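## Task

Shelf spots are labelled with a lot number on the shelf edge beneath them, and several spots may carry the same number. Move one cardboard box from lot 451 and one from lot 434 onto the desk so that nothing overhangs the desk's edge. Every other cardboard box stays on the shelf it started on. If no box of a lot exists in the storeroom, skip that lot. The robot must not fall over or finish tilted, or the task fails.

## Robot and tools

ROBOT. A simulated Hello Robot Stretch 3 with one arm. It has a two-wheel drive base (0.33 m long, 0.34 m wide, rounded rear), a lift carriage on a vertical mast, and a telescoping arm that sticks out to the robot's right. The base pivots about the point between its drive wheels, 0.05 m behind the front edge. It cannot drive sideways, so to shift the gripper forward or back you drive the base. With arm retracted and wrist folded, a spin sweeps a 0.28 m radius; an unfolded level wrist reaches beyond that. Loose objects may occasionally get nudged by something outside your control.

FRAMES. Base frame: origin on the floor between the drive wheels, x forward, y left, z up, metres. hand_pose is reported in it, located where closed fingertips meet; with all wrist joints at zero its x axis points up, y back toward the mast, z toward the rear. The odometry frame is the base frame as it was at scene start; base_odometry counts wheel rotation only (slip looks like travel), heading in rad, positive left, -3.142 to 3.142.

move. One action per call. base (optional) holds exactly one relative command: {"translate_m": d}, an offset in metres from the base's last reported position, positive forward, -3 to 3; or {"rotate_rad": d}, an in-place turn in radians, positive left, -6.4 to 6.4. joints (optional) maps joint names to absolute targets: lift_m 0 to 1.1 m; arm_m 0 to 0.52 m extension; wrist_yaw_rad -1.345 to 4.42 (0 along the arm, positive swings toward the front, about 3.0 folds over the base); wrist_pitch_rad -1.57 to 0.451 (0 level, negative tips fingers down); wrist_roll_rad -2.911 to 2.918 (0 fingers side by side); gripper_m -0.089 to 0.179 (larger is wider; fingertip gap is roughly 0.007 m under the value when almost shut, 0.025 m under when fully open); head_pan_rad -3.953 to 1.73 (0 forward, positive left, -1.57 looks along the arm); head_tilt_rad -1.53 to 0.419 (negative looks down). Done tolerances are about ±0.004 for lift, arm and gripper, ±0.02 for yaw and roll, ±0.05 pitch, ±0.1 head. pace is "default" or "max"; speeds gives per-key top speeds (same keys plus translate_m, rotate_rad) up to the max. Default/max: translate 0.12/0.30 m/s, rotate 0.76/1.90 rad/s, lift 0.11/0.15 m/s, arm 0.14/0.40 m/s. The base is capped at 0.10 m/s and 0.63 rad/s unless lift_m < 0.30, arm_m < 0.03 and wrist_yaw_rad > 2.54. {"servos": "reboot"} goes alone and re-enables servos that shut off. cameras picks images (head_camera, nav_camera, wrist_camera, all; [] for none). blocking false returns in about half a second while motion continues; a later move overrides only what it names. Unknown keys make a call invalid; out-of-range values are refused, and a refusal or an unrequested stop cancels the remaining move, wait and finished_scene calls of that reply. Motions over about 14 s end as time_out.

contact_limits, placed next to its own command: arm_m and translate_m/rotate_rad take a motor_effort percent (1 to 100) that halts the motion; lift_m takes {"down": n, "up": n} in percent of push beyond free motion (below about 12 may trip in free air). Base moves have no contact stop unless you give one; each wheel then stops separately, which can swivel the robot.

Other tools: wait(seconds 0 to 10, cameras) returns state without commanding anything; stop(cameras) brakes all running motions; zoom_image(camera, region [x0,y0,x1,y1] pixels, at most 504x504) magnifies a camera's latest image; finished_scene(scene) ends the current scene, given its number, irreversibly.

RESULTS. base_status/joint_status: done, moving, off_target (resting short, may still push), contact_stop (that joint goes slack), time_out, torque_fault (joint limp until reboot). on_its_own lists uncommanded behaviour; "held at" is a target, not a reading. motor_effort is percent, positive toward higher values, bracket = peak; positive wheel effort drives forward. lidar_m: 12 sectors of 30 degrees, first straight ahead, counter-clockwise (4th left, 7th back, 10th right), plane 0.17 m up, sees legs not tabletops; "-" means nothing or too close. wrist_depth_mm and head_depth_mm are 7x7 median depths in mm. base_tilt in degrees (forward/right positive, few degrees of bias). Trust turned_by_imu over turned_by_wheels when they differ by more than 0.15 rad.

CAMERAS. head_camera and nav_camera move with the head; wrist_camera rides on the gripper. Rotate head_camera images a quarter turn clockwise and nav_camera counterclockwise to view them upright. Calibration matrices are supplied per camera and are slightly imprecise.

CAUTIONS. Grip by commanding gripper_m below the object's width; release by going 0.05 above it or fully open; readings never confirm a hold. Before folding or unfolding the wrist, raise lift_m to 0.32 to 0.95, set pitch -0.4 and roll near 0. With yaw below -0.4 keep pitch at -0.5 or lower. Pushing on something rigid with the gripper above about 0.45 m, or driving while holding something fixed, can tip the robot; back off if base_tilt rises. Wrist and head push without stopping and can overheat into torque_fault. Avoid drops, releasing moving items, slams and hard shoves. Thinking time lets the simulation run on.

Each tool is called after "Emit:" as name([rows], argument=value, ...), one row to a line, values as JSON.

## Session

Emit:
move(joints={"head_pan_rad": -1.57, "head_tilt_rad": -0.3}, cameras=["nav_camera", "head_camera"])

Emit:
move(joints={"head_pan_rad": 0.0, "head_tilt_rad": -0.3}, cameras=["nav_camera", "head_camera"])

Emit:
move(joints={"head_pan_rad": 1.4, "head_tilt_rad": -0.3}, cameras=["nav_camera", "head_camera"])

Emit:
move(joints={"head_pan_rad": -3.14, "head_tilt_rad": -0.3}, cameras=["nav_camera", "head_camera"])

Scene clock: 2.23 s.
move: done
base_odometry: x=+0.000 y=+0.000 heading=+0.000
turned_by_wheels: +0.000
turned_by_imu: +0.000
base_tilt: forward=-0.4 right=-1.4
lidar_m: 0.73 0.73 0.85 1.54 2.67 1.26 1.01 1.12 1.82 1.63 1.40 0.83
head_depth_mm: 1852 1842 1937 2037 2501 2088 1579 / 1858 2074 2190 2214 2232 2041 1582 / 1888 2023 2147 2268 2351 1989 1581 / 1740 1972 2100 2202 2164 1952 1568 / 1447 1513 1596 1696 1798 1873 1553 / 1644 1853 1960 2066 2104 1901 1552 / 1658 1807 1919 2007 1954 1889 1540
base_status: not commanded
joint_positions: lift_m=+0.374 arm_m=+0.001 wrist_yaw_rad=+3.009 wrist_pitch_rad=-0.462 wrist_roll_rad=+0.000 gripper_m=+0.037 head_pan_rad=-1.578 head_tilt_rad=-0.301
joint_status: all done
measured_speeds: translate_m=+0.000 rotate_rad=+0.000 lift_m=+0.000 arm_m=+0.000 wrist_yaw_rad=+0.000 wrist_pitch_rad=+0.000 wrist_roll_rad=+0.000 head_pan_rad=+0.024 head_tilt_rad=+0.000
motor_effort: left_wheel=-0.3(1.0) right_wheel=+0.4(1.2) lift_m=+22.9(24.0) arm_m=-6.8(6.8) wrist_yaw_rad=+0.0(2.1) wrist_pitch_rad=+2.0(2.1) wrist_roll_rad=-0.2(0.3) gripper_m=+0.3(0.8) head_pan_rad=+3.5(5.3) head_tilt_rad=-1.3(8.6)
hand_pose: x=+0.0076 y=+0.0712 z=+0.3774 quat_wxyz=(+0.207, +0.697, +0.116, +0.676) (m; base frame)
wrist_depth_mm: - 139 - - - 906 700 / - 152 - - - 956 722 / - 169 977 - - 959 749 / 872 804 209 855 848 841 755 / 720 727 212 710 707 709 697 / 614 619 130 588 127 603 589 / 540 548 303 360 517 529 527
pictures: head_camera (sideways), nav_camera (sideways)
camera_calibration:
head_camera: T_world_to_cam=[[-0.044469, 0.246398, -0.968148, 1.27583], [0.997156, -0.0480788, -0.0580376, 0.0691066], [-0.0608478, -0.967976, -0.243559, 0.272939], [0, 0, 0, 1]] pos_world=[0.0044324, -0.0468393, 1.30568]
nav_camera: T_world_to_cam=[[0.0150417, -0.271551, 0.962307, -1.20956], [-0.999882, -0.00700405, 0.0136526, 0.0384994], [0.00303266, -0.962399, -0.271624, 0.306735], [0, 0, 0, 1]] pos_world=[0.0557586, -0.0329864, 1.24676]

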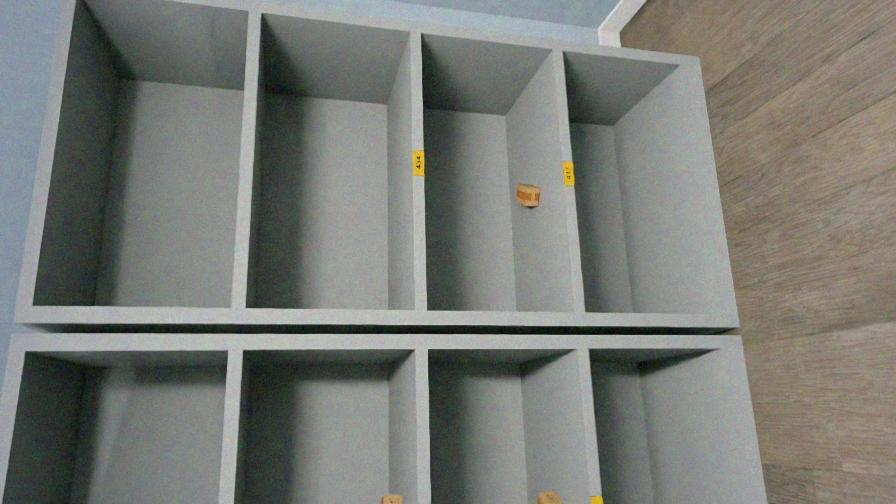

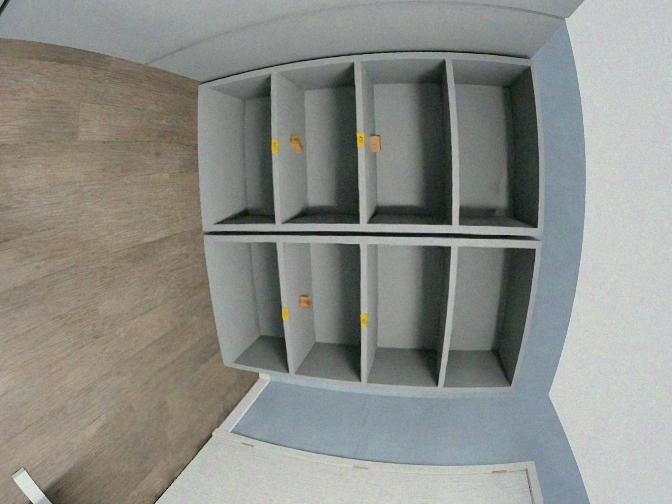

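Scene clock: 4.47 s.
move: done
base_odometry: x=+0.000 y=+0.000 heading=+0.000
turned_by_wheels: +0.000
turned_by_imu: +0.000
base_tilt: forward=-0.4 right=-1.3
lidar_m: 0.73 0.73 0.85 1.53 2.68 1.26 1.01 1.12 1.82 1.63 1.40 0.83
head_depth_mm: 676 713 754 800 849 905 971 / 658 691 730 772 819 871 937 / 645 679 710 751 791 845 898 / 624 658 691 730 774 820 876 / 609 638 670 702 746 791 839 / 595 621 652 687 723 765 811 / 580 607 633 667 704 741 782
base_status: not commanded
joint_positions: lift_m=+0.374 arm_m=+0.001 wrist_yaw_rad=+3.009 wrist_pitch_rad=-0.462 wrist_roll_rad=+0.000 gripper_m=+0.037 head_pan_rad=+0.008 head_tilt_rad=-0.301
joint_status: all done
measured_speeds: translate_m=+0.000 rotate_rad=+0.000 lift_m=+0.000 arm_m=+0.000 wrist_yaw_rad=+0.000 wrist_pitch_rad=+0.000 wrist_roll_rad=+0.000 head_pan_rad=-0.024 head_tilt_rad=+0.000
motor_effort: left_wheel=+0.0(0.8) right_wheel=+0.4(1.1) lift_m=+23.7(24.3) arm_m=-10.6(10.9) wrist_yaw_rad=+0.4(1.5) wrist_pitch_rad=+2.0(2.0) wrist_roll_rad=+0.1(0.3) gripper_m=+0.4(1.0) head_pan_rad=-2.6(5.2) head_tilt_rad=+0.4(4.3)
hand_pose: x=+0.0076 y=+0.0712 z=+0.3774 quat_wxyz=(+0.207, +0.697, +0.116, +0.676) (m; base frame)
wrist_depth_mm: - 139 - - - 905 711 / - 152 - - - 974 727 / - 169 966 - - 961 748 / 885 799 210 842 835 835 773 / 719 723 213 705 687 695 679 / 628 617 130 583 127 596 597 / 544 549 302 363 509 524 521
pictures: head_camera (sideways), nav_camera (sideways)
camera_calibration:
head_camera: T_world_to_cam=[[-0.245677, -0.048291, -0.968148, 1.27705], [0.0325836, 0.997783, -0.0580376, 0.0749905], [0.968804, -0.0458043, -0.243559, 0.266659], [0, 0, 0, 1]] pos_world=[0.0529596, -0.000939833, 1.30568]
nav_camera: T_world_to_cam=[[0.271285, 0.0192581, 0.962306, -1.21112], [0.022535, -0.999653, 0.0136526, 0.0322627], [0.962235, 0.0179818, -0.271624, 0.300884], [0, 0, 0, 1]] pos_world=[0.0383111, 0.050165, 1.24676]

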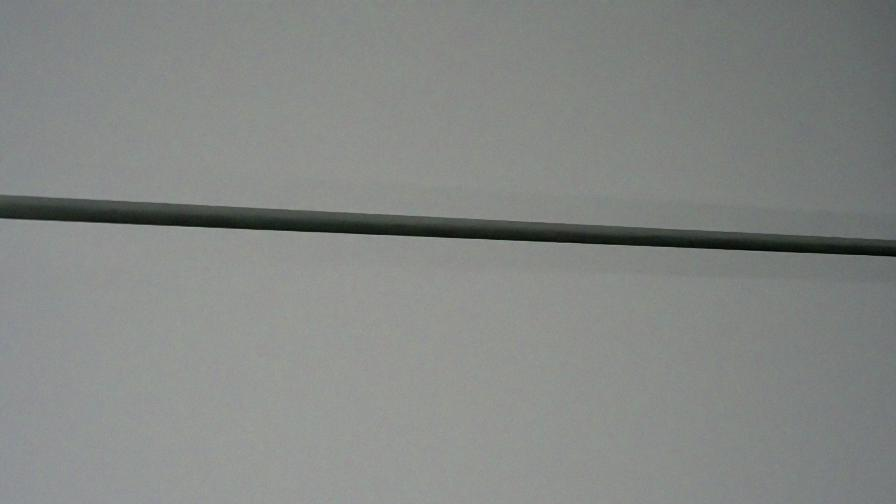

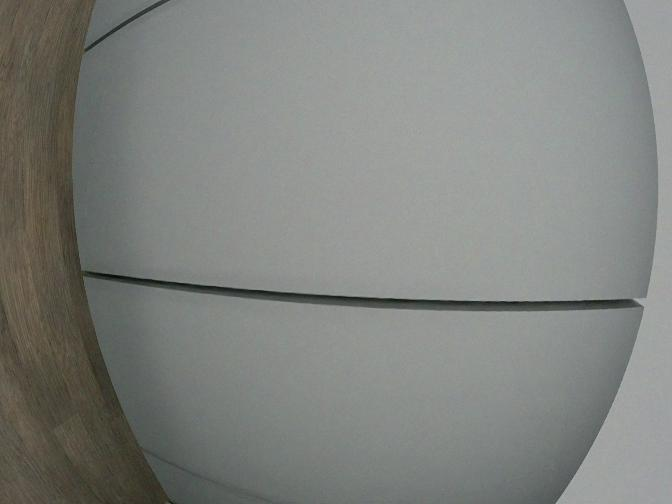

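Scene clock: 5.63 s.
move: done
base_odometry: x=+0.000 y=+0.000 heading=+0.000
turned_by_wheels: +0.000
turned_by_imu: +0.000
base_tilt: forward=-0.2 right=-1.3
lidar_m: 0.73 0.73 0.86 1.54 2.67 1.27 1.01 1.12 1.82 1.63 1.40 0.83
head_depth_mm: 965 978 1005 1015 1038 1057 1087 / 1131 1151 1180 1196 1233 1255 1287 / 1362 1397 1438 1469 1503 1550 1512 / 2594 2635 2794 2942 2608 1910 1557 / 2459 2581 2724 2847 2896 2036 1560 / 2347 2467 2578 2703 2745 2049 1572 / 2275 2368 2470 2602 2661 2002 1556
base_status: not commanded
joint_positions: lift_m=+0.374 arm_m=+0.001 wrist_yaw_rad=+3.009 wrist_pitch_rad=-0.462 wrist_roll_rad=+0.000 gripper_m=+0.037 head_pan_rad=+1.434 head_tilt_rad=-0.301
joint_status: all done
measured_speeds: all 0
motor_effort: left_wheel=-0.4(0.6) right_wheel=+0.3(1.1) lift_m=+23.8(24.2) arm_m=-12.0(12.5) wrist_yaw_rad=+0.0(1.6) wrist_pitch_rad=+1.9(2.1) wrist_roll_rad=+0.0(0.3) gripper_m=-0.5(1.1) head_pan_rad=-2.0(7.5) head_tilt_rad=+1.7(4.9)
hand_pose: x=+0.0076 y=+0.0712 z=+0.3774 quat_wxyz=(+0.207, +0.697, +0.116, +0.676) (m; base frame)
wrist_depth_mm: - 139 - - - 908 703 / - 152 - - - 962 728 / - 169 967 - - 946 738 / 854 802 210 832 841 829 754 / 722 715 212 705 700 699 691 / 617 621 130 593 127 600 590 / 544 546 303 361 513 519 517
pictures: head_camera (sideways), nav_camera (sideways)
camera_calibration:
head_camera: T_world_to_cam=[[0.0121953, -0.250081, -0.968148, 1.27548], [-0.98254, 0.176769, -0.0580376, 0.0811828], [0.185653, 0.951952, -0.243559, 0.271436], [0, 0, 0, 1]] pos_world=[0.0138176, 0.0462292, 1.30568]
nav_camera: T_world_to_cam=[[0.0202408, 0.271213, 0.962306, -1.20959], [0.992374, -0.122503, 0.0136526, 0.0263466], [0.121588, 0.954692, -0.271624, 0.306012], [0, 0, 0, 1]] pos_world=[-0.0388701, 0.0391378, 1.24676]

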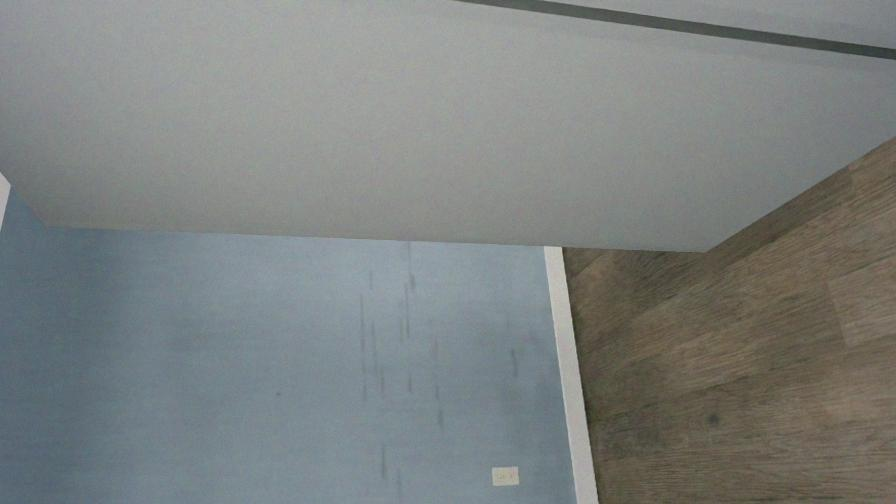

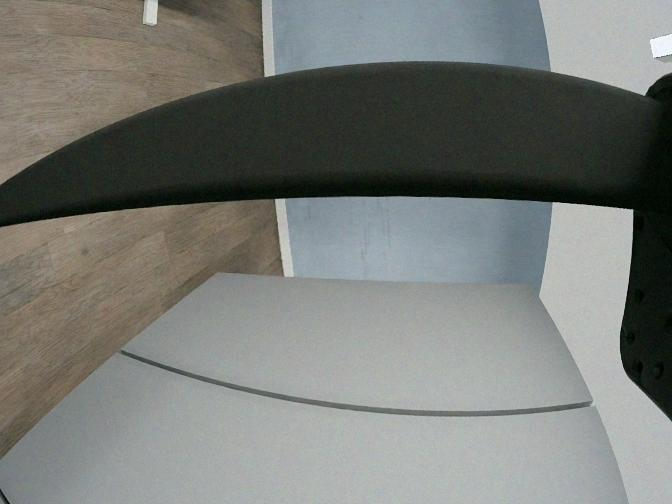

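Scene clock: 9.07 s.
move: done
base_odometry: x=+0.000 y=+0.000 heading=+0.000
turned_by_wheels: +0.000
turned_by_imu: +0.000
base_tilt: forward=-0.1 right=-1.2
lidar_m: 0.73 0.73 0.86 1.53 2.67 1.26 1.02 1.12 1.82 1.63 1.40 0.83
head_depth_mm: 1546 1625 1720 1826 1376 1831 1588 / 1499 1580 1677 1766 1361 1082 1483 / 1446 1531 1624 1722 1343 1073 1518 / 1418 1491 1554 1655 1329 1011 1527 / 1383 1446 1525 1594 1326 1003 1547 / 1346 1407 1476 1553 1310 954 1411 / 1316 1365 1430 1518 1291 902 1548
base_status: not commanded
joint_positions: lift_m=+0.374 arm_m=+0.001 wrist_yaw_rad=+3.009 wrist_pitch_rad=-0.462 wrist_roll_rad=+0.000 gripper_m=+0.037 head_pan_rad=-3.148 head_tilt_rad=-0.301
joint_status: all done
measured_speeds: translate_m=+0.000 rotate_rad=+0.000 lift_m=+0.000 arm_m=+0.000 wrist_yaw_rad=+0.000 wrist_pitch_rad=+0.000 wrist_roll_rad=+0.000 head_pan_rad=+0.024 head_tilt_rad=+0.000
motor_effort: left_wheel=-0.3(0.8) right_wheel=+0.8(1.1) lift_m=+24.3(24.7) arm_m=-12.7(13.7) wrist_yaw_rad=+0.5(1.8) wrist_pitch_rad=+1.9(2.0) wrist_roll_rad=-0.1(0.3) gripper_m=+0.7(1.1) head_pan_rad=+3.5(6.1) head_tilt_rad=+4.9(6.5)
hand_pose: x=+0.0076 y=+0.0712 z=+0.3774 quat_wxyz=(+0.207, +0.697, +0.116, +0.676) (m; base frame)
wrist_depth_mm: - 139 - - - 894 692 / - 152 - - - 957 717 / - 169 965 - - 955 738 / 877 793 210 847 830 832 765 / 717 724 213 709 701 700 688 / 612 612 130 588 127 601 590 / 541 550 304 361 521 526 520
pictures: head_camera (sideways), nav_camera (sideways)
camera_calibration:
head_camera: T_world_to_cam=[[0.246368, 0.0446345, -0.968148, 1.27405], [-0.0474088, -0.997188, -0.0580376, 0.0754785], [-0.968016, 0.0601973, -0.243559, 0.278473], [0, 0, 0, 1]] pos_world=[-0.0407404, 0.00163614, 1.30568]
nav_camera: T_world_to_cam=[[-0.271541, -0.0152242, 0.962306, -1.20781], [-0.00767591, 0.999877, 0.0136526, 0.032447], [-0.962396, -0.00367934, -0.271624, 0.312625], [0, 0, 0, 1]] pos_world=[-0.026853, -0.0496807, 1.24676]

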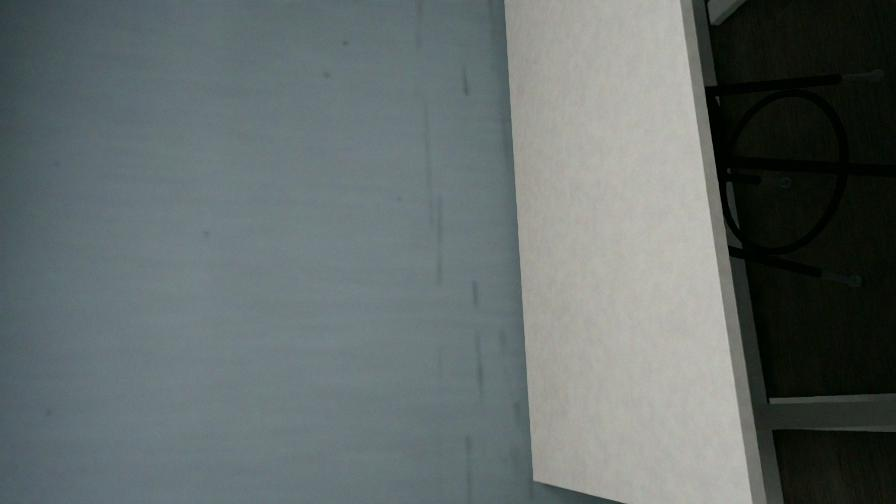

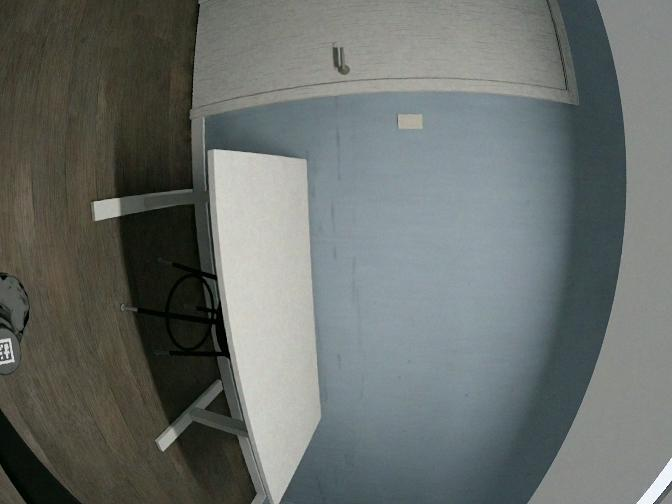

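Emit:
move(joints={"head_pan_rad": -1.25, "head_tilt_rad": -0.38}, cameras=["head_camera"])

Emit:
zoom_image(camera="head_camera", region=[350, 200, 620, 470])

Scene clock: 18.87 s.
move: done
base_odometry: x=+0.000 y=+0.000 heading=+0.000
turned_by_wheels: +0.000
turned_by_imu: +0.000
base_tilt: forward=-0.3 right=-1.2
lidar_m: 0.73 0.73 0.86 1.53 2.66 1.26 1.01 1.12 1.83 1.63 1.40 0.83
head_depth_mm: 1757 1852 1929 2109 2231 1883 1484 / 1479 1482 1603 1737 1940 1868 1470 / 1782 1881 1965 2111 2085 1876 1466 / 1818 1890 1983 2135 2268 1847 1456 / 1810 1900 2021 2173 2286 1849 1445 / 1818 1874 1986 2054 2149 1825 1438 / 1482 1549 1640 1721 1805 1748 1441
base_status: not commanded
joint_positions: lift_m=+0.374 arm_m=+0.001 wrist_yaw_rad=+3.009 wrist_pitch_rad=-0.462 wrist_roll_rad=+0.000 gripper_m=+0.037 head_pan_rad=-1.242 head_tilt_rad=-0.380
joint_status: all done
measured_speeds: translate_m=+0.000 rotate_rad=+0.000 lift_m=+0.000 arm_m=+0.000 wrist_yaw_rad=+0.000 wrist_pitch_rad=+0.000 wrist_roll_rad=+0.000 head_pan_rad=-0.024 head_tilt_rad=+0.000
motor_effort: left_wheel=-0.1(0.8) right_wheel=+0.5(1.3) lift_m=+25.1(25.5) arm_m=-13.1(13.5) wrist_yaw_rad=-0.9(1.7) wrist_pitch_rad=+1.9(2.1) wrist_roll_rad=-0.2(0.3) gripper_m=+0.2(1.0) head_pan_rad=-3.3(5.8) head_tilt_rad=-4.1(6.9)
hand_pose: x=+0.0076 y=+0.0712 z=+0.3774 quat_wxyz=(+0.207, +0.697, +0.116, +0.676) (m; base frame)
wrist_depth_mm: - 140 - - - 909 711 / - 152 - - - 967 724 / - 169 980 - - 945 741 / 875 786 209 859 832 845 767 / 720 710 212 722 693 697 702 / 613 606 130 585 127 600 600 / 543 544 304 360 512 520 524
pictures: head_camera (sideways)
camera_calibration:
head_camera: T_world_to_cam=[[-0.147569, 0.288978, -0.945894, 1.24739], [0.955632, 0.288169, -0.0610507, 0.0732765], [0.254935, -0.912935, -0.318681, 0.368786], [0, 0, 0, 1]] pos_world=[0.0200342, -0.0449055, 1.30189]

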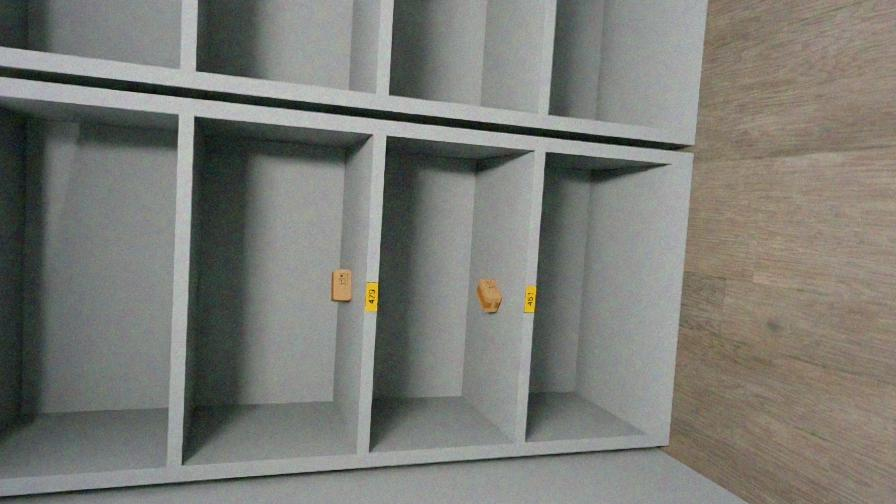

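Scaled by 1.867 from the camera's 896x504 image, which has a finer 1280x720 frame.

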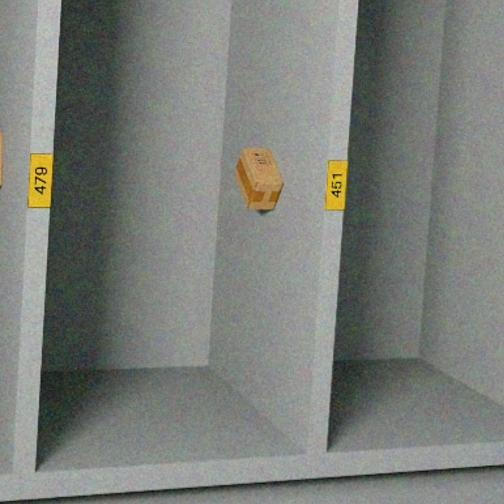

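Emit:
zoom_image(camera="head_camera", region=[470, 250, 570, 340])

Emit:
move(joints={"head_pan_rad": -1.75, "head_tilt_rad": -0.38}, cameras=["head_camera"])

Emit:
zoom_image(camera="head_camera", region=[350, 150, 600, 400])

Scaled by 5.040 from the camera's 896x504 image, which has a finer 1280x720 frame.

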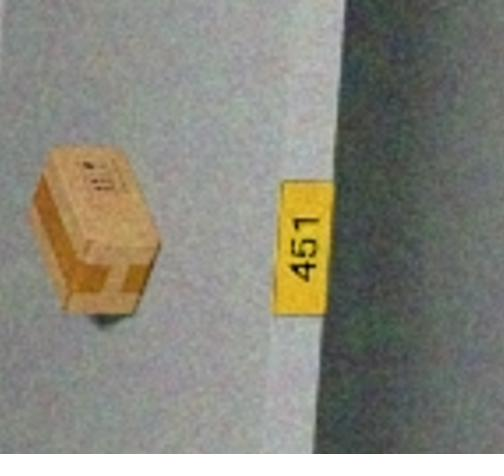

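Scene clock: 25.83 s.
move: done
base_odometry: x=+0.000 y=+0.000 heading=+0.000
turned_by_wheels: +0.000
turned_by_imu: +0.000
base_tilt: forward=-0.2 right=-1.2
lidar_m: 0.73 0.73 0.85 1.54 2.67 1.26 1.01 1.12 1.82 1.63 1.40 0.83
head_depth_mm: 1977 2028 2093 2143 2221 1881 1477 / 2162 2277 2386 2513 2492 1873 1465 / 1832 1925 2003 2133 2265 1853 1453 / 1953 2097 2191 2295 2418 1851 1462 / 1893 1991 2103 2227 2263 1838 1437 / 1796 1888 1989 2125 2142 1805 1439 / 1351 1453 1530 1700 1894 1780 1434
base_status: not commanded
joint_positions: lift_m=+0.374 arm_m=+0.001 wrist_yaw_rad=+3.009 wrist_pitch_rad=-0.462 wrist_roll_rad=+0.000 gripper_m=+0.037 head_pan_rad=-1.766 head_tilt_rad=-0.380
joint_status: all done
measured_speeds: all 0
motor_effort: left_wheel=-0.3(0.5) right_wheel=+0.2(1.0) lift_m=+25.5(26.3) arm_m=-13.0(13.1) wrist_yaw_rad=-0.1(1.2) wrist_pitch_rad=+1.9(2.0) wrist_roll_rad=+0.0(0.3) gripper_m=+0.7(0.9) head_pan_rad=-0.3(4.5) head_tilt_rad=-3.6(6.9)
hand_pose: x=+0.0076 y=+0.0712 z=+0.3774 quat_wxyz=(+0.207, +0.697, +0.116, +0.676) (m; base frame)
wrist_depth_mm: - 139 - - - 905 698 / - 152 - - - 963 725 / - 168 963 - - 959 747 / 858 794 210 823 840 823 761 / 719 720 213 700 703 689 678 / 617 609 130 590 127 593 592 / 539 552 303 359 514 525 527
pictures: head_camera (sideways)
camera_calibration:
head_camera: T_world_to_cam=[[0.0168677, 0.324469, -0.945746, 1.24619], [0.971625, -0.228506, -0.0610673, 0.0732005], [-0.235923, -0.917881, -0.319117, 0.372347], [0, 0, 0, 1]] pos_world=[-0.00429857, -0.0458534, 1.30187]

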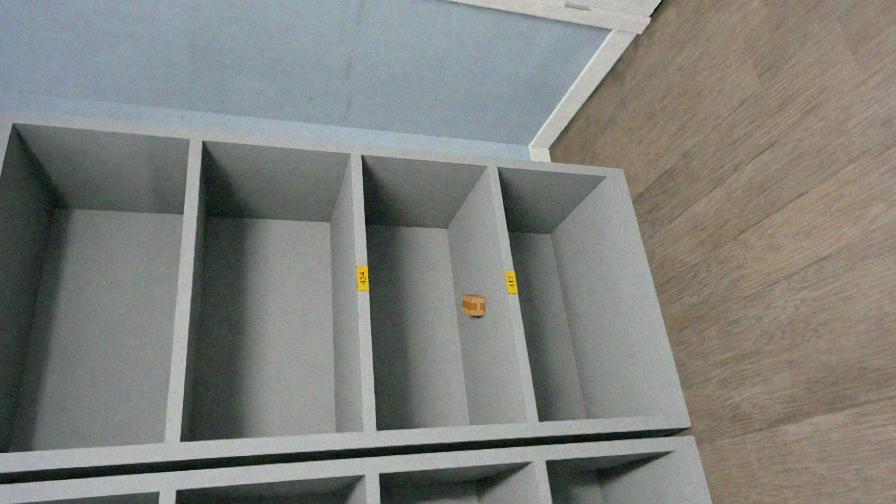

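Scaled by 2.016 from the camera's 896x504 image, which has a finer 1280x720 frame.

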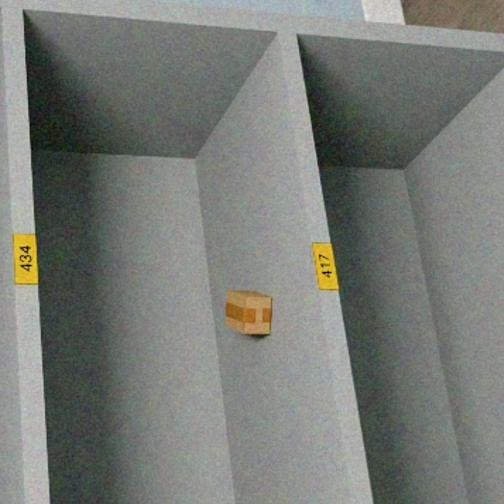

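Emit:
move(base={"rotate_rad": -1.1}, joints={"lift_m": 0.27, "head_pan_rad": 0.0, "head_tilt_rad": -0.5}, pace="max", cameras=[])

Emit:
move(base={"translate_m": 1.12}, pace="max", cameras=[])

Emit:
move(base={"rotate_rad": 1.33}, joints={"lift_m": 0.52, "head_pan_rad": -1.57, "head_tilt_rad": -0.6}, pace="max", cameras=["head_camera", "nav_camera"])

Scene clock: 87.37 s.
move: done
base_odometry: x=+0.000 y=+0.000 heading=-1.100
turned_by_wheels: -1.100
turned_by_imu: -1.078
base_tilt: forward=-0.3 right=-1.2
lidar_m: 1.49 0.85 0.73 0.73 0.84 1.44 2.67 1.26 1.01 1.12 1.78 1.63
head_depth_mm: 1652 1782 1688 1709 1880 1655 1344 / 1687 1847 2021 2083 2021 1641 1337 / 1731 1899 2047 2145 1996 1621 1327 / 1770 1944 2156 2167 2033 1622 1321 / 1577 1729 1812 2003 2032 1618 1313 / 1388 1466 1565 1675 1801 1610 1308 / 1141 1197 1271 1331 1410 1454 1300
base_status: done
joint_positions: lift_m=+0.270 arm_m=+0.001 wrist_yaw_rad=+3.009 wrist_pitch_rad=-0.463 wrist_roll_rad=+0.000 gripper_m=+0.037 head_pan_rad=+0.009 head_tilt_rad=-0.504
joint_status: all done
measured_speeds: translate_m=+0.000 rotate_rad=+0.000 lift_m=+0.000 arm_m=+0.000 wrist_yaw_rad=+0.000 wrist_pitch_rad=+0.000 wrist_roll_rad=+0.000 head_pan_rad=-0.024 head_tilt_rad=+0.000
motor_effort: left_wheel=+5.1(14.7) right_wheel=-8.5(14.5) lift_m=+30.8(30.8) arm_m=-12.8(13.2) wrist_yaw_rad=-0.5(1.7) wrist_pitch_rad=+2.2(2.2) wrist_roll_rad=-0.1(0.3) gripper_m=+0.6(1.0) head_pan_rad=-3.5(6.2) head_tilt_rad=-0.4(9.4)
hand_pose: x=+0.0076 y=+0.0711 z=+0.2727 quat_wxyz=(+0.208, +0.697, +0.117, +0.676) (m; base frame)
wrist_depth_mm: 878 139 770 754 718 703 664 / 966 153 833 833 793 760 725 / 868 169 747 818 808 799 773 / 687 626 210 671 666 650 645 / 564 569 215 539 548 546 545 / 485 288 130 276 127 469 464 / 253 253 245 249 397 413 412
pictures: none
No camera images: "cameras" was empty.

Scene clock: 92.47 s.
move: done
base_odometry: x=+0.508 y=-0.998 heading=-1.100
turned_by_wheels: +0.000
turned_by_imu: +0.000
base_tilt: forward=-0.4 right=-1.3
lidar_m: 0.79 0.53 0.45 0.45 0.52 0.89 3.74 1.75 1.82 1.49 0.71 0.89
head_depth_mm: 780 839 903 742 594 971 794 / 798 859 932 735 1117 941 806 / 818 883 956 729 1133 936 826 / 837 908 976 717 1154 960 847 / 855 923 987 711 1153 953 1147 / 709 779 830 705 936 917 1052 / 603 632 663 660 743 825 915
base_status: done
joint_positions: lift_m=+0.270 arm_m=+0.001 wrist_yaw_rad=+3.009 wrist_pitch_rad=-0.463 wrist_roll_rad=+0.000 gripper_m=+0.037 head_pan_rad=+0.000 head_tilt_rad=-0.499
joint_status: not commanded
measured_speeds: all 0
motor_effort: left_wheel=+4.3(16.0) right_wheel=+0.4(11.4) lift_m=+23.9(30.6) arm_m=-9.6(13.0) wrist_yaw_rad=-0.4(1.5) wrist_pitch_rad=+2.1(2.2) wrist_roll_rad=-0.2(0.4) gripper_m=-0.2(1.0) head_pan_rad=-2.3(3.9) head_tilt_rad=+2.9(5.1)
hand_pose: x=+0.0076 y=+0.0711 z=+0.2727 quat_wxyz=(+0.208, +0.697, +0.117, +0.676) (m; base frame)
wrist_depth_mm: 548 140 487 476 463 439 423 / 599 152 538 523 502 480 459 / 678 172 571 580 559 531 504 / 687 631 210 635 610 580 556 / 565 566 214 545 552 551 540 / 490 290 130 278 127 473 469 / 255 254 245 250 401 413 412
pictures: none
No camera images: "cameras" was empty.

Scene clock: 95.13 s.
move: done
base_odometry: x=+0.508 y=-0.998 heading=+0.230
turned_by_wheels: +1.330
turned_by_imu: +1.308
base_tilt: forward=-0.3 right=-1.2
lidar_m: 0.45 0.47 0.64 1.74 1.93 1.75 1.82 0.77 0.71 0.99 0.65 0.47
head_depth_mm: 814 902 932 671 1080 899 1136 / 815 897 921 667 1115 890 1183 / 812 901 906 658 1104 883 1182 / 811 891 776 653 1103 876 1180 / 814 896 882 647 1092 902 1168 / 814 898 867 638 1079 893 1164 / 812 893 853 632 1063 887 1133
base_status: done
joint_positions: lift_m=+0.520 arm_m=+0.001 wrist_yaw_rad=+3.009 wrist_pitch_rad=-0.464 wrist_roll_rad=+0.000 gripper_m=+0.037 head_pan_rad=-1.573 head_tilt_rad=-0.600
joint_status: all done
measured_speeds: all 0
motor_effort: left_wheel=-6.8(14.8) right_wheel=+8.2(14.3) lift_m=+27.1(34.7) arm_m=-12.5(13.5) wrist_yaw_rad=+0.0(1.9) wrist_pitch_rad=+2.3(2.3) wrist_roll_rad=-0.1(0.3) gripper_m=+0.6(1.1) head_pan_rad=+2.9(4.9) head_tilt_rad=-4.8(9.0)
hand_pose: x=+0.0076 y=+0.0710 z=+0.5226 quat_wxyz=(+0.208, +0.697, +0.117, +0.676) (m; base frame)
wrist_depth_mm: - 139 - - - 757 527 / - 152 - - - 780 539 / - 170 - - - 789 547 / - - 209 - - 804 551 / 947 928 214 885 894 819 561 / 810 780 130 769 127 766 568 / 702 692 292 681 669 685 574
pictures: head_camera (sideways), nav_camera (sideways)
camera_calibration:
head_camera: T_world_to_cam=[[-0.0449333, 0.520483, -0.852689, 1.12516], [0.997423, -0.024414, -0.0674625, 0.0813506], [-0.0559306, -0.853523, -0.518044, 0.63011], [0, 0, 0, 1]] pos_world=[0.00465858, -0.0458257, 1.29132]
nav_camera: T_world_to_cam=[[0.0156338, -0.542929, 0.839633, -1.0495], [-0.999846, -0.0151599, 0.00881421, 0.0448027], [0.00794322, -0.839642, -0.543083, 0.659955], [0, 0, 0, 1]] pos_world=[0.0559614, -0.0150024, 1.23921]

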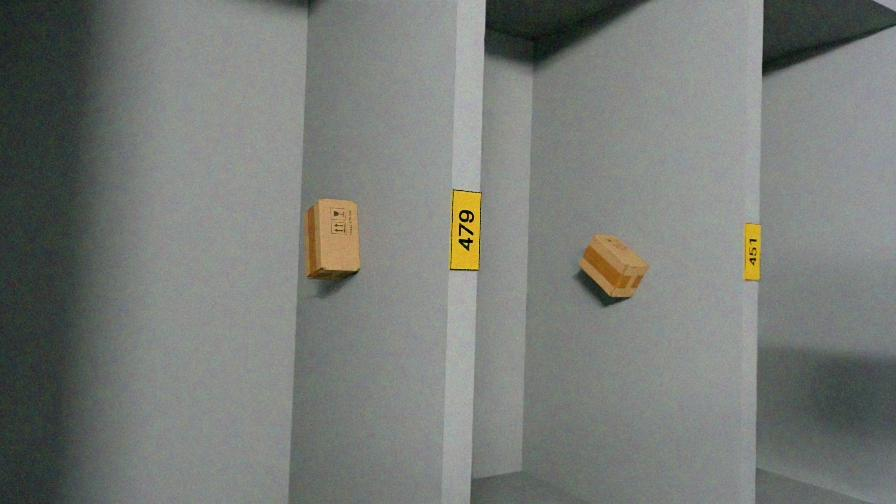

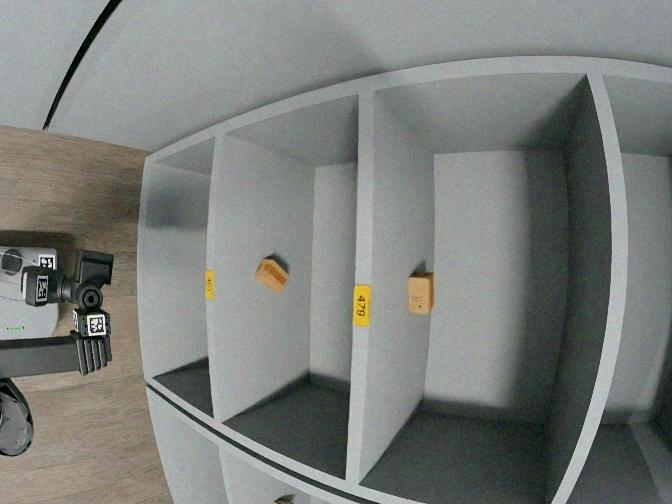

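Emit:
move(joints={"wrist_yaw_rad": 0.0, "wrist_pitch_rad": -0.4, "gripper_m": 0.179}, pace="max", cameras=["wrist_camera"])

Scene clock: 121.57 s.
move: done
base_odometry: x=+0.508 y=-0.998 heading=+0.230
turned_by_wheels: +0.000
turned_by_imu: +0.000
base_tilt: forward=-0.3 right=-1.3
lidar_m: 0.45 0.47 0.64 1.74 1.94 1.75 1.82 0.77 0.71 1.00 0.64 0.47
head_depth_mm: 815 899 930 641 1085 892 1135 / 815 899 920 670 1114 887 1183 / 815 895 905 660 1106 882 1176 / 817 897 774 651 1106 881 1168 / 814 900 880 643 1093 899 1170 / 816 895 863 639 1089 896 1158 / 812 894 854 631 1060 888 1131
base_status: not commanded
joint_positions: lift_m=+0.520 arm_m=+0.001 wrist_yaw_rad=+0.003 wrist_pitch_rad=-0.420 wrist_roll_rad=+0.000 gripper_m=+0.179 head_pan_rad=-1.570 head_tilt_rad=-0.600
joint_status: all done
measured_speeds: all 0
motor_effort: left_wheel=-6.3(7.0) right_wheel=+7.7(8.5) lift_m=+29.2(29.2) arm_m=-11.9(13.4) wrist_yaw_rad=-2.5(7.0) wrist_pitch_rad=+3.2(5.9) wrist_roll_rad=-0.1(0.3) gripper_m=+0.5(83.5) head_pan_rad=+3.7(4.1) head_tilt_rad=-3.8(4.3)
hand_pose: x=-0.0208 y=-0.3697 z=+0.5322 quat_wxyz=(+0.692, +0.149, -0.691, -0.147) (m; base frame)
wrist_depth_mm: 489 585 570 444 558 542 527 / 378 372 367 360 355 352 349 / 339 332 326 321 316 317 314 / 519 679 - - - 858 593 / 476 677 - - - 750 557 / 119 127 - - - - 121 / 118 605 - - - - 108
pictures: wrist_camera
camera_calibration:
wrist_camera: T_world_to_cam=[[-0.998878, -0.0398961, -0.025531, -0.0152993], [-0.0025059, 0.582772, -0.812632, 0.680379], [0.0472996, -0.811656, -0.582218, 0.17696], [0, 0, 0, 1]] pos_world=[-0.0219473, -0.253486, 0.655536]

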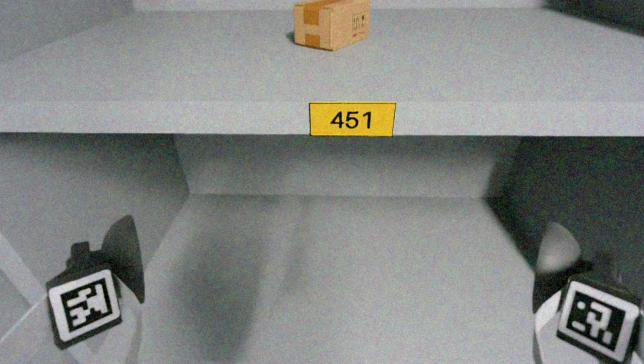

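Emit:
move(joints={"lift_m": 0.50, "arm_m": 0.12, "wrist_pitch_rad": -0.2}, contact_limits={"arm_m": 40}, cameras=["wrist_camera"])

Scene clock: 162.90 s.
move: done
base_odometry: x=+0.508 y=-0.998 heading=+0.230
turned_by_wheels: +0.000
turned_by_imu: +0.000
base_tilt: forward=-0.3 right=-1.2
lidar_m: 0.45 0.47 0.64 1.74 1.93 1.75 1.82 0.77 0.71 1.00 0.64 0.47
head_depth_mm: 817 901 933 643 1086 894 1126 / 817 896 920 666 1116 885 1185 / 815 894 910 660 1111 882 1155 / 813 897 777 651 1104 879 1121 / 813 897 882 645 1098 901 1141 / 811 893 865 639 1088 891 1157 / 816 894 852 631 1064 886 1135
base_status: not commanded
joint_positions: lift_m=+0.500 arm_m=+0.120 wrist_yaw_rad=+0.003 wrist_pitch_rad=-0.222 wrist_roll_rad=+0.000 gripper_m=+0.179 head_pan_rad=-1.570 head_tilt_rad=-0.600
joint_status: all done
measured_speeds: all 0
motor_effort: left_wheel=-6.7(7.0) right_wheel=+7.9(8.4) lift_m=+30.3(31.9) arm_m=+12.8(14.3) wrist_yaw_rad=-2.3(4.2) wrist_pitch_rad=+3.6(5.6) wrist_roll_rad=+0.2(0.3) gripper_m=+0.3(1.0) head_pan_rad=+3.6(4.0) head_tilt_rad=-2.4(3.4)
contact_limits: arm_m 40 (drawing in: default 31, maximum 55; extending or still: default 40, maximum 69)
hand_pose: x=-0.0207 y=-0.5096 z=+0.5588 quat_wxyz=(+0.703, +0.080, -0.702, -0.078) (m; base frame)
wrist_depth_mm: 515 - - - - - 549 / 515 - - - - - 557 / 459 454 451 359 449 444 439 / 303 303 301 299 298 297 297 / 227 216 225 224 223 223 222 / 118 142 220 215 211 210 121 / 118 646 - - - - 108
pictures: wrist_camera
camera_calibration:
wrist_camera: T_world_to_cam=[[-0.998865, -0.0441941, -0.0177857, -0.0266599], [-0.00196376, 0.411226, -0.911531, 0.751456], [0.0475982, -0.910461, -0.410846, -0.0672444], [0, 0, 0, 1]] pos_world=[-0.0219532, -0.37142, 0.656874]

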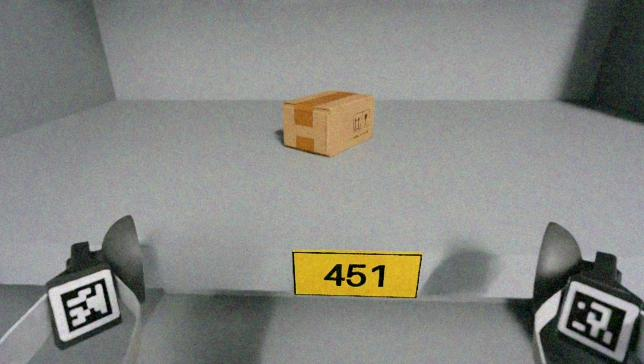

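Emit:
move(joints={"lift_m": 0.495, "wrist_yaw_rad": -0.38}, base={"translate_m": 0.10}, cameras=["wrist_camera"])

Scene clock: 227.07 s.
move: done
base_odometry: x=+0.606 y=-0.975 heading=+0.230
turned_by_wheels: +0.000
turned_by_imu: -0.001
base_tilt: forward=-0.4 right=-1.1
lidar_m: 0.35 0.37 0.50 1.35 2.77 1.83 1.92 0.78 0.78 1.00 0.50 0.37
head_depth_mm: 815 891 932 640 1126 894 1196 / 819 896 923 663 1128 889 1156 / 816 896 785 658 1111 881 1178 / 814 894 893 651 1105 881 1151 / 815 895 879 646 1092 900 1165 / 813 893 868 637 1086 896 1165 / 794 846 796 633 900 856 1022
base_status: done
joint_positions: lift_m=+0.495 arm_m=+0.120 wrist_yaw_rad=-0.377 wrist_pitch_rad=-0.221 wrist_roll_rad=+0.000 gripper_m=+0.179 head_pan_rad=-1.570 head_tilt_rad=-0.600
joint_status: all done
measured_speeds: all 0
motor_effort: left_wheel=+5.3(10.4) right_wheel=+3.8(11.1) lift_m=+23.6(27.7) arm_m=+12.8(13.7) wrist_yaw_rad=-4.1(6.3) wrist_pitch_rad=+3.6(3.6) wrist_roll_rad=-0.3(0.3) gripper_m=+0.6(1.1) head_pan_rad=+3.0(4.0) head_tilt_rad=-1.2(1.8)
contact_limits: arm_m 40 (drawing in: default 31, maximum 55; extending or still: default 40, maximum 69)
hand_pose: x=-0.1115 y=-0.4924 z=+0.5539 quat_wxyz=(+0.676, -0.055, -0.705, -0.209) (m; base frame)
wrist_depth_mm: 505 535 - - 701 581 451 / 522 549 - - 709 599 459 / 443 443 358 434 430 430 421 / 293 292 289 290 288 286 307 / 218 208 216 228 252 289 460 / 119 142 213 - 879 726 121 / 116 - - - - 688 108
pictures: wrist_camera
camera_calibration:
wrist_camera: T_world_to_cam=[[-0.94402, 0.329409, -0.0177703, 0.0734007], [0.150565, 0.382308, -0.911686, 0.742595], [-0.293524, -0.863325, -0.410504, -0.0643225], [0, 0, 0, 1]] pos_world=[-0.0613974, -0.36361, 0.651913]

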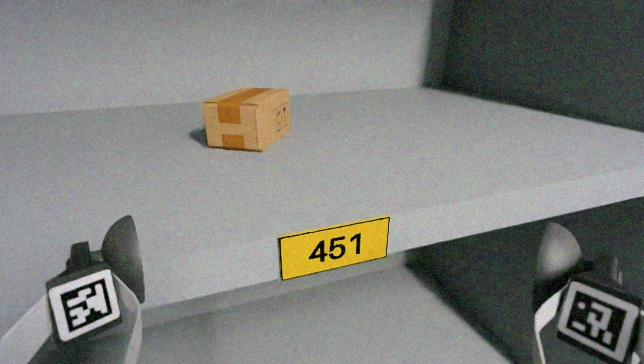

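Emit:
move(joints={"arm_m": 0.25}, base={"translate_m": 0.006}, contact_limits={"arm_m": 40}, cameras=["wrist_camera"])

Scene clock: 259.00 s.
move: done
base_odometry: x=+0.612 y=-0.974 heading=+0.230
turned_by_wheels: +0.000
turned_by_imu: +0.000
base_tilt: forward=-0.4 right=-1.2
lidar_m: 0.35 0.36 0.49 1.33 2.77 1.83 1.93 0.78 0.79 0.99 0.49 0.36
head_depth_mm: 816 898 938 640 1129 893 1191 / 816 897 923 663 1113 892 1188 / 813 896 800 659 1118 882 589 / 815 897 894 653 1097 878 605 / 813 896 879 644 1096 900 1164 / 813 894 871 639 1079 891 1163 / 794 831 787 634 883 837 1005
base_status: done
joint_positions: lift_m=+0.495 arm_m=+0.250 wrist_yaw_rad=-0.377 wrist_pitch_rad=-0.221 wrist_roll_rad=+0.000 gripper_m=+0.179 head_pan_rad=-1.570 head_tilt_rad=-0.600
joint_status: all done
measured_speeds: all 0
motor_effort: left_wheel=+5.3(9.5) right_wheel=+4.6(8.5) lift_m=+25.4(25.8) arm_m=+12.8(15.9) wrist_yaw_rad=-3.1(4.2) wrist_pitch_rad=+3.5(3.7) wrist_roll_rad=+0.0(0.3) gripper_m=+0.9(1.1) head_pan_rad=+2.8(3.5) head_tilt_rad=+0.7(1.5)
contact_limits: arm_m 40 (drawing in: default 31, maximum 55; extending or still: default 40, maximum 69)
hand_pose: x=-0.1116 y=-0.6224 z=+0.5539 quat_wxyz=(+0.676, -0.055, -0.705, -0.209) (m; base frame)
wrist_depth_mm: 396 427 454 494 534 559 456 / 415 440 480 530 - 588 464 / 427 437 365 359 429 425 421 / 290 290 251 252 286 284 282 / 218 207 216 215 215 212 213 / 119 142 173 172 172 171 118 / 119 139 144 143 143 143 108
pictures: wrist_camera
camera_calibration:
wrist_camera: T_world_to_cam=[[-0.943935, 0.329654, -0.0177699, 0.116323], [0.150661, 0.382261, -0.911689, 0.792282], [-0.293749, -0.863252, -0.410496, -0.176539], [0, 0, 0, 1]] pos_world=[-0.061423, -0.493602, 0.651914]

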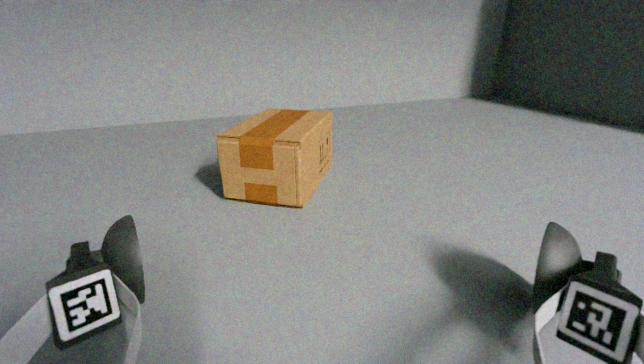

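Emit:
move(joints={"arm_m": 0.34, "lift_m": 0.498}, contact_limits={"arm_m": 40}, cameras=["wrist_camera"])

Scene clock: 277.33 s.
move: done
base_odometry: x=+0.612 y=-0.974 heading=+0.230
turned_by_wheels: +0.000
turned_by_imu: +0.000
base_tilt: forward=-0.3 right=-1.2
lidar_m: 0.35 0.36 0.49 1.33 2.77 1.83 1.93 0.78 0.79 0.99 0.49 0.36
head_depth_mm: 814 899 933 639 1123 897 1194 / 817 895 918 665 1118 890 1183 / 813 895 798 661 1108 700 589 / 816 892 896 651 1099 704 1146 / 816 895 881 648 1094 897 1164 / 812 894 867 640 1089 895 1165 / 792 831 786 631 878 840 1004
base_status: not commanded
joint_positions: lift_m=+0.498 arm_m=+0.340 wrist_yaw_rad=-0.377 wrist_pitch_rad=-0.221 wrist_roll_rad=+0.000 gripper_m=+0.179 head_pan_rad=-1.570 head_tilt_rad=-0.600
joint_status: all done
measured_speeds: all 0
motor_effort: left_wheel=+5.7(6.1) right_wheel=+4.7(5.3) lift_m=+29.6(33.3) arm_m=+13.3(14.8) wrist_yaw_rad=-2.9(4.3) wrist_pitch_rad=+3.5(3.6) wrist_roll_rad=-0.1(0.3) gripper_m=+0.7(1.1) head_pan_rad=+2.4(3.3) head_tilt_rad=+1.6(2.4)
contact_limits: arm_m 40 (drawing in: default 31, maximum 55; extending or still: default 40, maximum 69)
hand_pose: x=-0.1116 y=-0.7124 z=+0.5569 quat_wxyz=(+0.676, -0.055, -0.705, -0.209) (m; base frame)
wrist_depth_mm: 325 348 373 403 439 488 459 / 342 364 393 429 473 527 460 / 358 378 405 436 437 436 428 / 296 296 277 171 292 290 289 / 222 212 201 155 219 219 218 / 119 142 176 163 175 168 121 / 118 143 147 147 146 146 108
pictures: wrist_camera
camera_calibration:
wrist_camera: T_world_to_cam=[[-0.943929, 0.32967, -0.0177673, 0.146051], [0.150647, 0.382204, -0.911716, 0.82941], [-0.293774, -0.863272, -0.410437, -0.253044], [0, 0, 0, 1]] pos_world=[-0.0614243, -0.583598, 0.654922]

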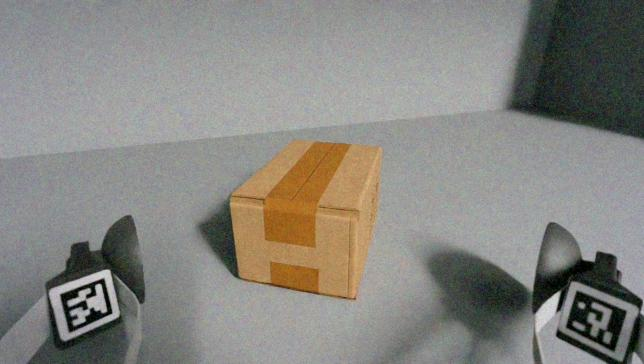

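Emit:
move(joints={"arm_m": 0.39}, base={"translate_m": -0.009}, contact_limits={"arm_m": 40}, cameras=["wrist_camera"])

Emit:
move(joints={"gripper_m": 0.03}, cameras=["wrist_camera"])

Scene clock: 292.13 s.
move: done
base_odometry: x=+0.603 y=-0.976 heading=+0.230
turned_by_wheels: +0.000
turned_by_imu: +0.000
base_tilt: forward=-0.4 right=-1.1
lidar_m: 0.35 0.37 0.50 1.37 2.76 1.83 1.92 0.78 0.78 1.00 0.51 0.37
head_depth_mm: 816 894 937 640 1129 894 1187 / 814 899 917 663 1113 890 1187 / 815 896 783 661 1109 716 588 / 812 894 892 651 1099 725 1174 / 810 894 880 647 1096 897 1167 / 810 892 866 638 1089 894 1160 / 791 859 799 632 913 862 1014
base_status: done
joint_positions: lift_m=+0.498 arm_m=+0.390 wrist_yaw_rad=-0.377 wrist_pitch_rad=-0.221 wrist_roll_rad=+0.000 gripper_m=+0.179 head_pan_rad=-1.570 head_tilt_rad=-0.600
joint_status: all done
measured_speeds: all 0
motor_effort: left_wheel=-5.8(8.2) right_wheel=-7.2(10.3) lift_m=+25.1(26.6) arm_m=+12.2(14.3) wrist_yaw_rad=-3.8(3.9) wrist_pitch_rad=+3.5(3.6) wrist_roll_rad=+0.1(0.3) gripper_m=+0.9(1.1) head_pan_rad=+3.4(3.4) head_tilt_rad=+2.4(3.8)
contact_limits: arm_m 40 (drawing in: default 31, maximum 55; extending or still: default 40, maximum 69)
hand_pose: x=-0.1116 y=-0.7624 z=+0.5569 quat_wxyz=(+0.676, -0.055, -0.705, -0.209) (m; base frame)
wrist_depth_mm: 287 304 329 356 388 428 443 / 299 322 344 378 415 457 455 / 315 338 368 396 426 437 428 / 296 296 294 170 291 289 289 / 222 211 211 127 199 219 218 / 119 142 111 104 168 168 121 / 118 142 123 111 146 146 108
pictures: wrist_camera
camera_calibration:
wrist_camera: T_world_to_cam=[[-0.94392, 0.329695, -0.017767, 0.162548], [0.150656, 0.3822, -0.911716, 0.848519], [-0.293797, -0.863264, -0.410437, -0.296207], [0, 0, 0, 1]] pos_world=[-0.0614269, -0.6336, 0.654922]

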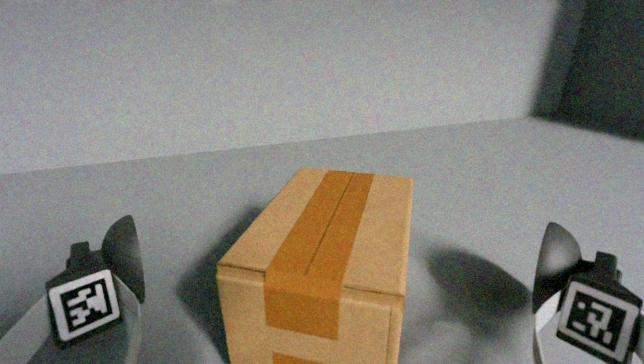

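Scene clock: 294.17 s.
move: done
base_odometry: x=+0.603 y=-0.976 heading=+0.230
turned_by_wheels: +0.000
turned_by_imu: +0.000
base_tilt: forward=-0.3 right=-1.2
lidar_m: 0.36 0.37 0.50 1.37 2.76 1.83 1.92 0.77 0.78 1.00 0.51 0.37
head_depth_mm: 811 897 937 641 1125 895 1184 / 816 895 920 665 1118 892 1179 / 814 898 782 662 1111 716 588 / 817 891 891 652 1097 726 1178 / 816 895 878 645 1098 893 1170 / 815 890 867 639 1087 893 1158 / 791 857 801 630 915 862 1016
base_status: not commanded
joint_positions: lift_m=+0.498 arm_m=+0.390 wrist_yaw_rad=-0.379 wrist_pitch_rad=-0.221 wrist_roll_rad=+0.000 gripper_m=+0.031 head_pan_rad=-1.570 head_tilt_rad=-0.600
joint_status: all done
measured_speeds: all 0
motor_effort: left_wheel=-5.2(6.4) right_wheel=-5.9(7.8) lift_m=+23.2(25.4) arm_m=+9.2(12.6) wrist_yaw_rad=-1.0(4.9) wrist_pitch_rad=+3.5(3.6) wrist_roll_rad=+0.1(0.3) gripper_m=-14.2(85.2) head_pan_rad=+2.6(3.3) head_tilt_rad=+2.9(4.1)
contact_limits: arm_m 40 (drawing in: default 31, maximum 55; extending or still: default 40, maximum 69)
hand_pose: x=-0.1120 y=-0.7623 z=+0.5569 quat_wxyz=(+0.676, -0.055, -0.705, -0.209) (m; base frame)
wrist_depth_mm: 286 303 328 356 386 427 445 / 301 321 348 380 418 465 455 / 315 337 367 397 430 436 426 / 297 298 294 169 258 291 289 / 222 221 161 128 146 218 217 / 177 177 131 129 125 168 174 / 147 113 142 137 136 136 145
pictures: wrist_camera
camera_calibration:
wrist_camera: T_world_to_cam=[[-0.943432, 0.331089, -0.0177668, 0.163304], [0.151218, 0.38197, -0.911719, 0.848409], [-0.295074, -0.862832, -0.41043, -0.296008], [0, 0, 0, 1]] pos_world=[-0.0615725, -0.633541, 0.654922]

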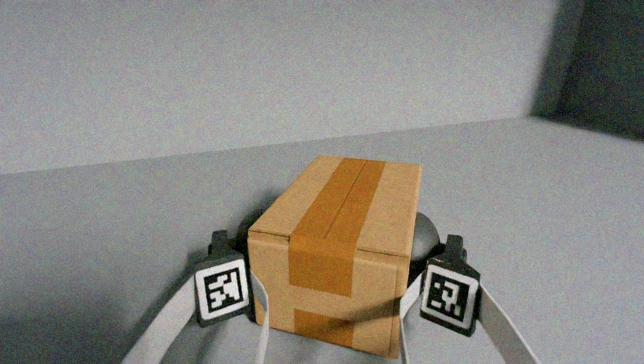

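Emit:
move(joints={"lift_m": 0.57}, cameras=["wrist_camera"])

Scene clock: 304.33 s.
move: done
base_odometry: x=+0.603 y=-0.976 heading=+0.230
turned_by_wheels: +0.000
turned_by_imu: +0.000
base_tilt: forward=-0.4 right=-1.2
lidar_m: 0.35 0.37 0.50 1.36 2.76 1.83 1.92 0.77 0.78 1.00 0.51 0.37
head_depth_mm: 815 894 935 642 1130 896 1187 / 815 898 918 635 1115 889 1134 / 817 894 784 661 970 647 1094 / 812 890 889 653 1098 830 1171 / 813 888 881 645 1090 901 1169 / 813 889 873 638 1085 892 1163 / 790 860 802 631 910 861 1015
base_status: not commanded
joint_positions: lift_m=+0.570 arm_m=+0.390 wrist_yaw_rad=-0.379 wrist_pitch_rad=-0.225 wrist_roll_rad=+0.000 gripper_m=+0.031 head_pan_rad=-1.570 head_tilt_rad=-0.600
joint_status: all done
measured_speeds: all 0
motor_effort: left_wheel=-5.5(6.2) right_wheel=-6.3(7.1) lift_m=+31.2(33.7) arm_m=+1.4(4.4) wrist_yaw_rad=-2.7(3.0) wrist_pitch_rad=+4.1(4.2) wrist_roll_rad=-0.1(0.3) gripper_m=-14.4(14.6) head_pan_rad=+2.5(3.1) head_tilt_rad=+3.9(4.1)
contact_limits: arm_m 40 (drawing in: default 31, maximum 55; extending or still: default 40, maximum 69)
hand_pose: x=-0.1119 y=-0.7621 z=+0.6282 quat_wxyz=(+0.675, -0.054, -0.705, -0.210) (m; base frame)
wrist_depth_mm: 287 304 329 357 390 426 446 / 300 319 347 375 412 459 449 / 317 338 369 402 444 499 464 / 330 355 386 175 439 464 438 / 341 352 160 130 145 348 348 / 283 293 131 130 125 279 278 / 244 103 226 144 219 219 233
pictures: wrist_camera
camera_calibration:
wrist_camera: T_world_to_cam=[[-0.943411, 0.331143, -0.0178963, 0.164705], [0.152279, 0.384631, -0.910423, 0.914581], [-0.294597, -0.861628, -0.413291, -0.263775], [0, 0, 0, 1]] pos_world=[-0.0615937, -0.633593, 0.726587]

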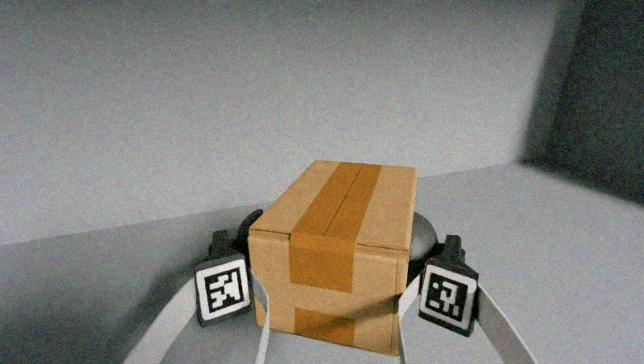

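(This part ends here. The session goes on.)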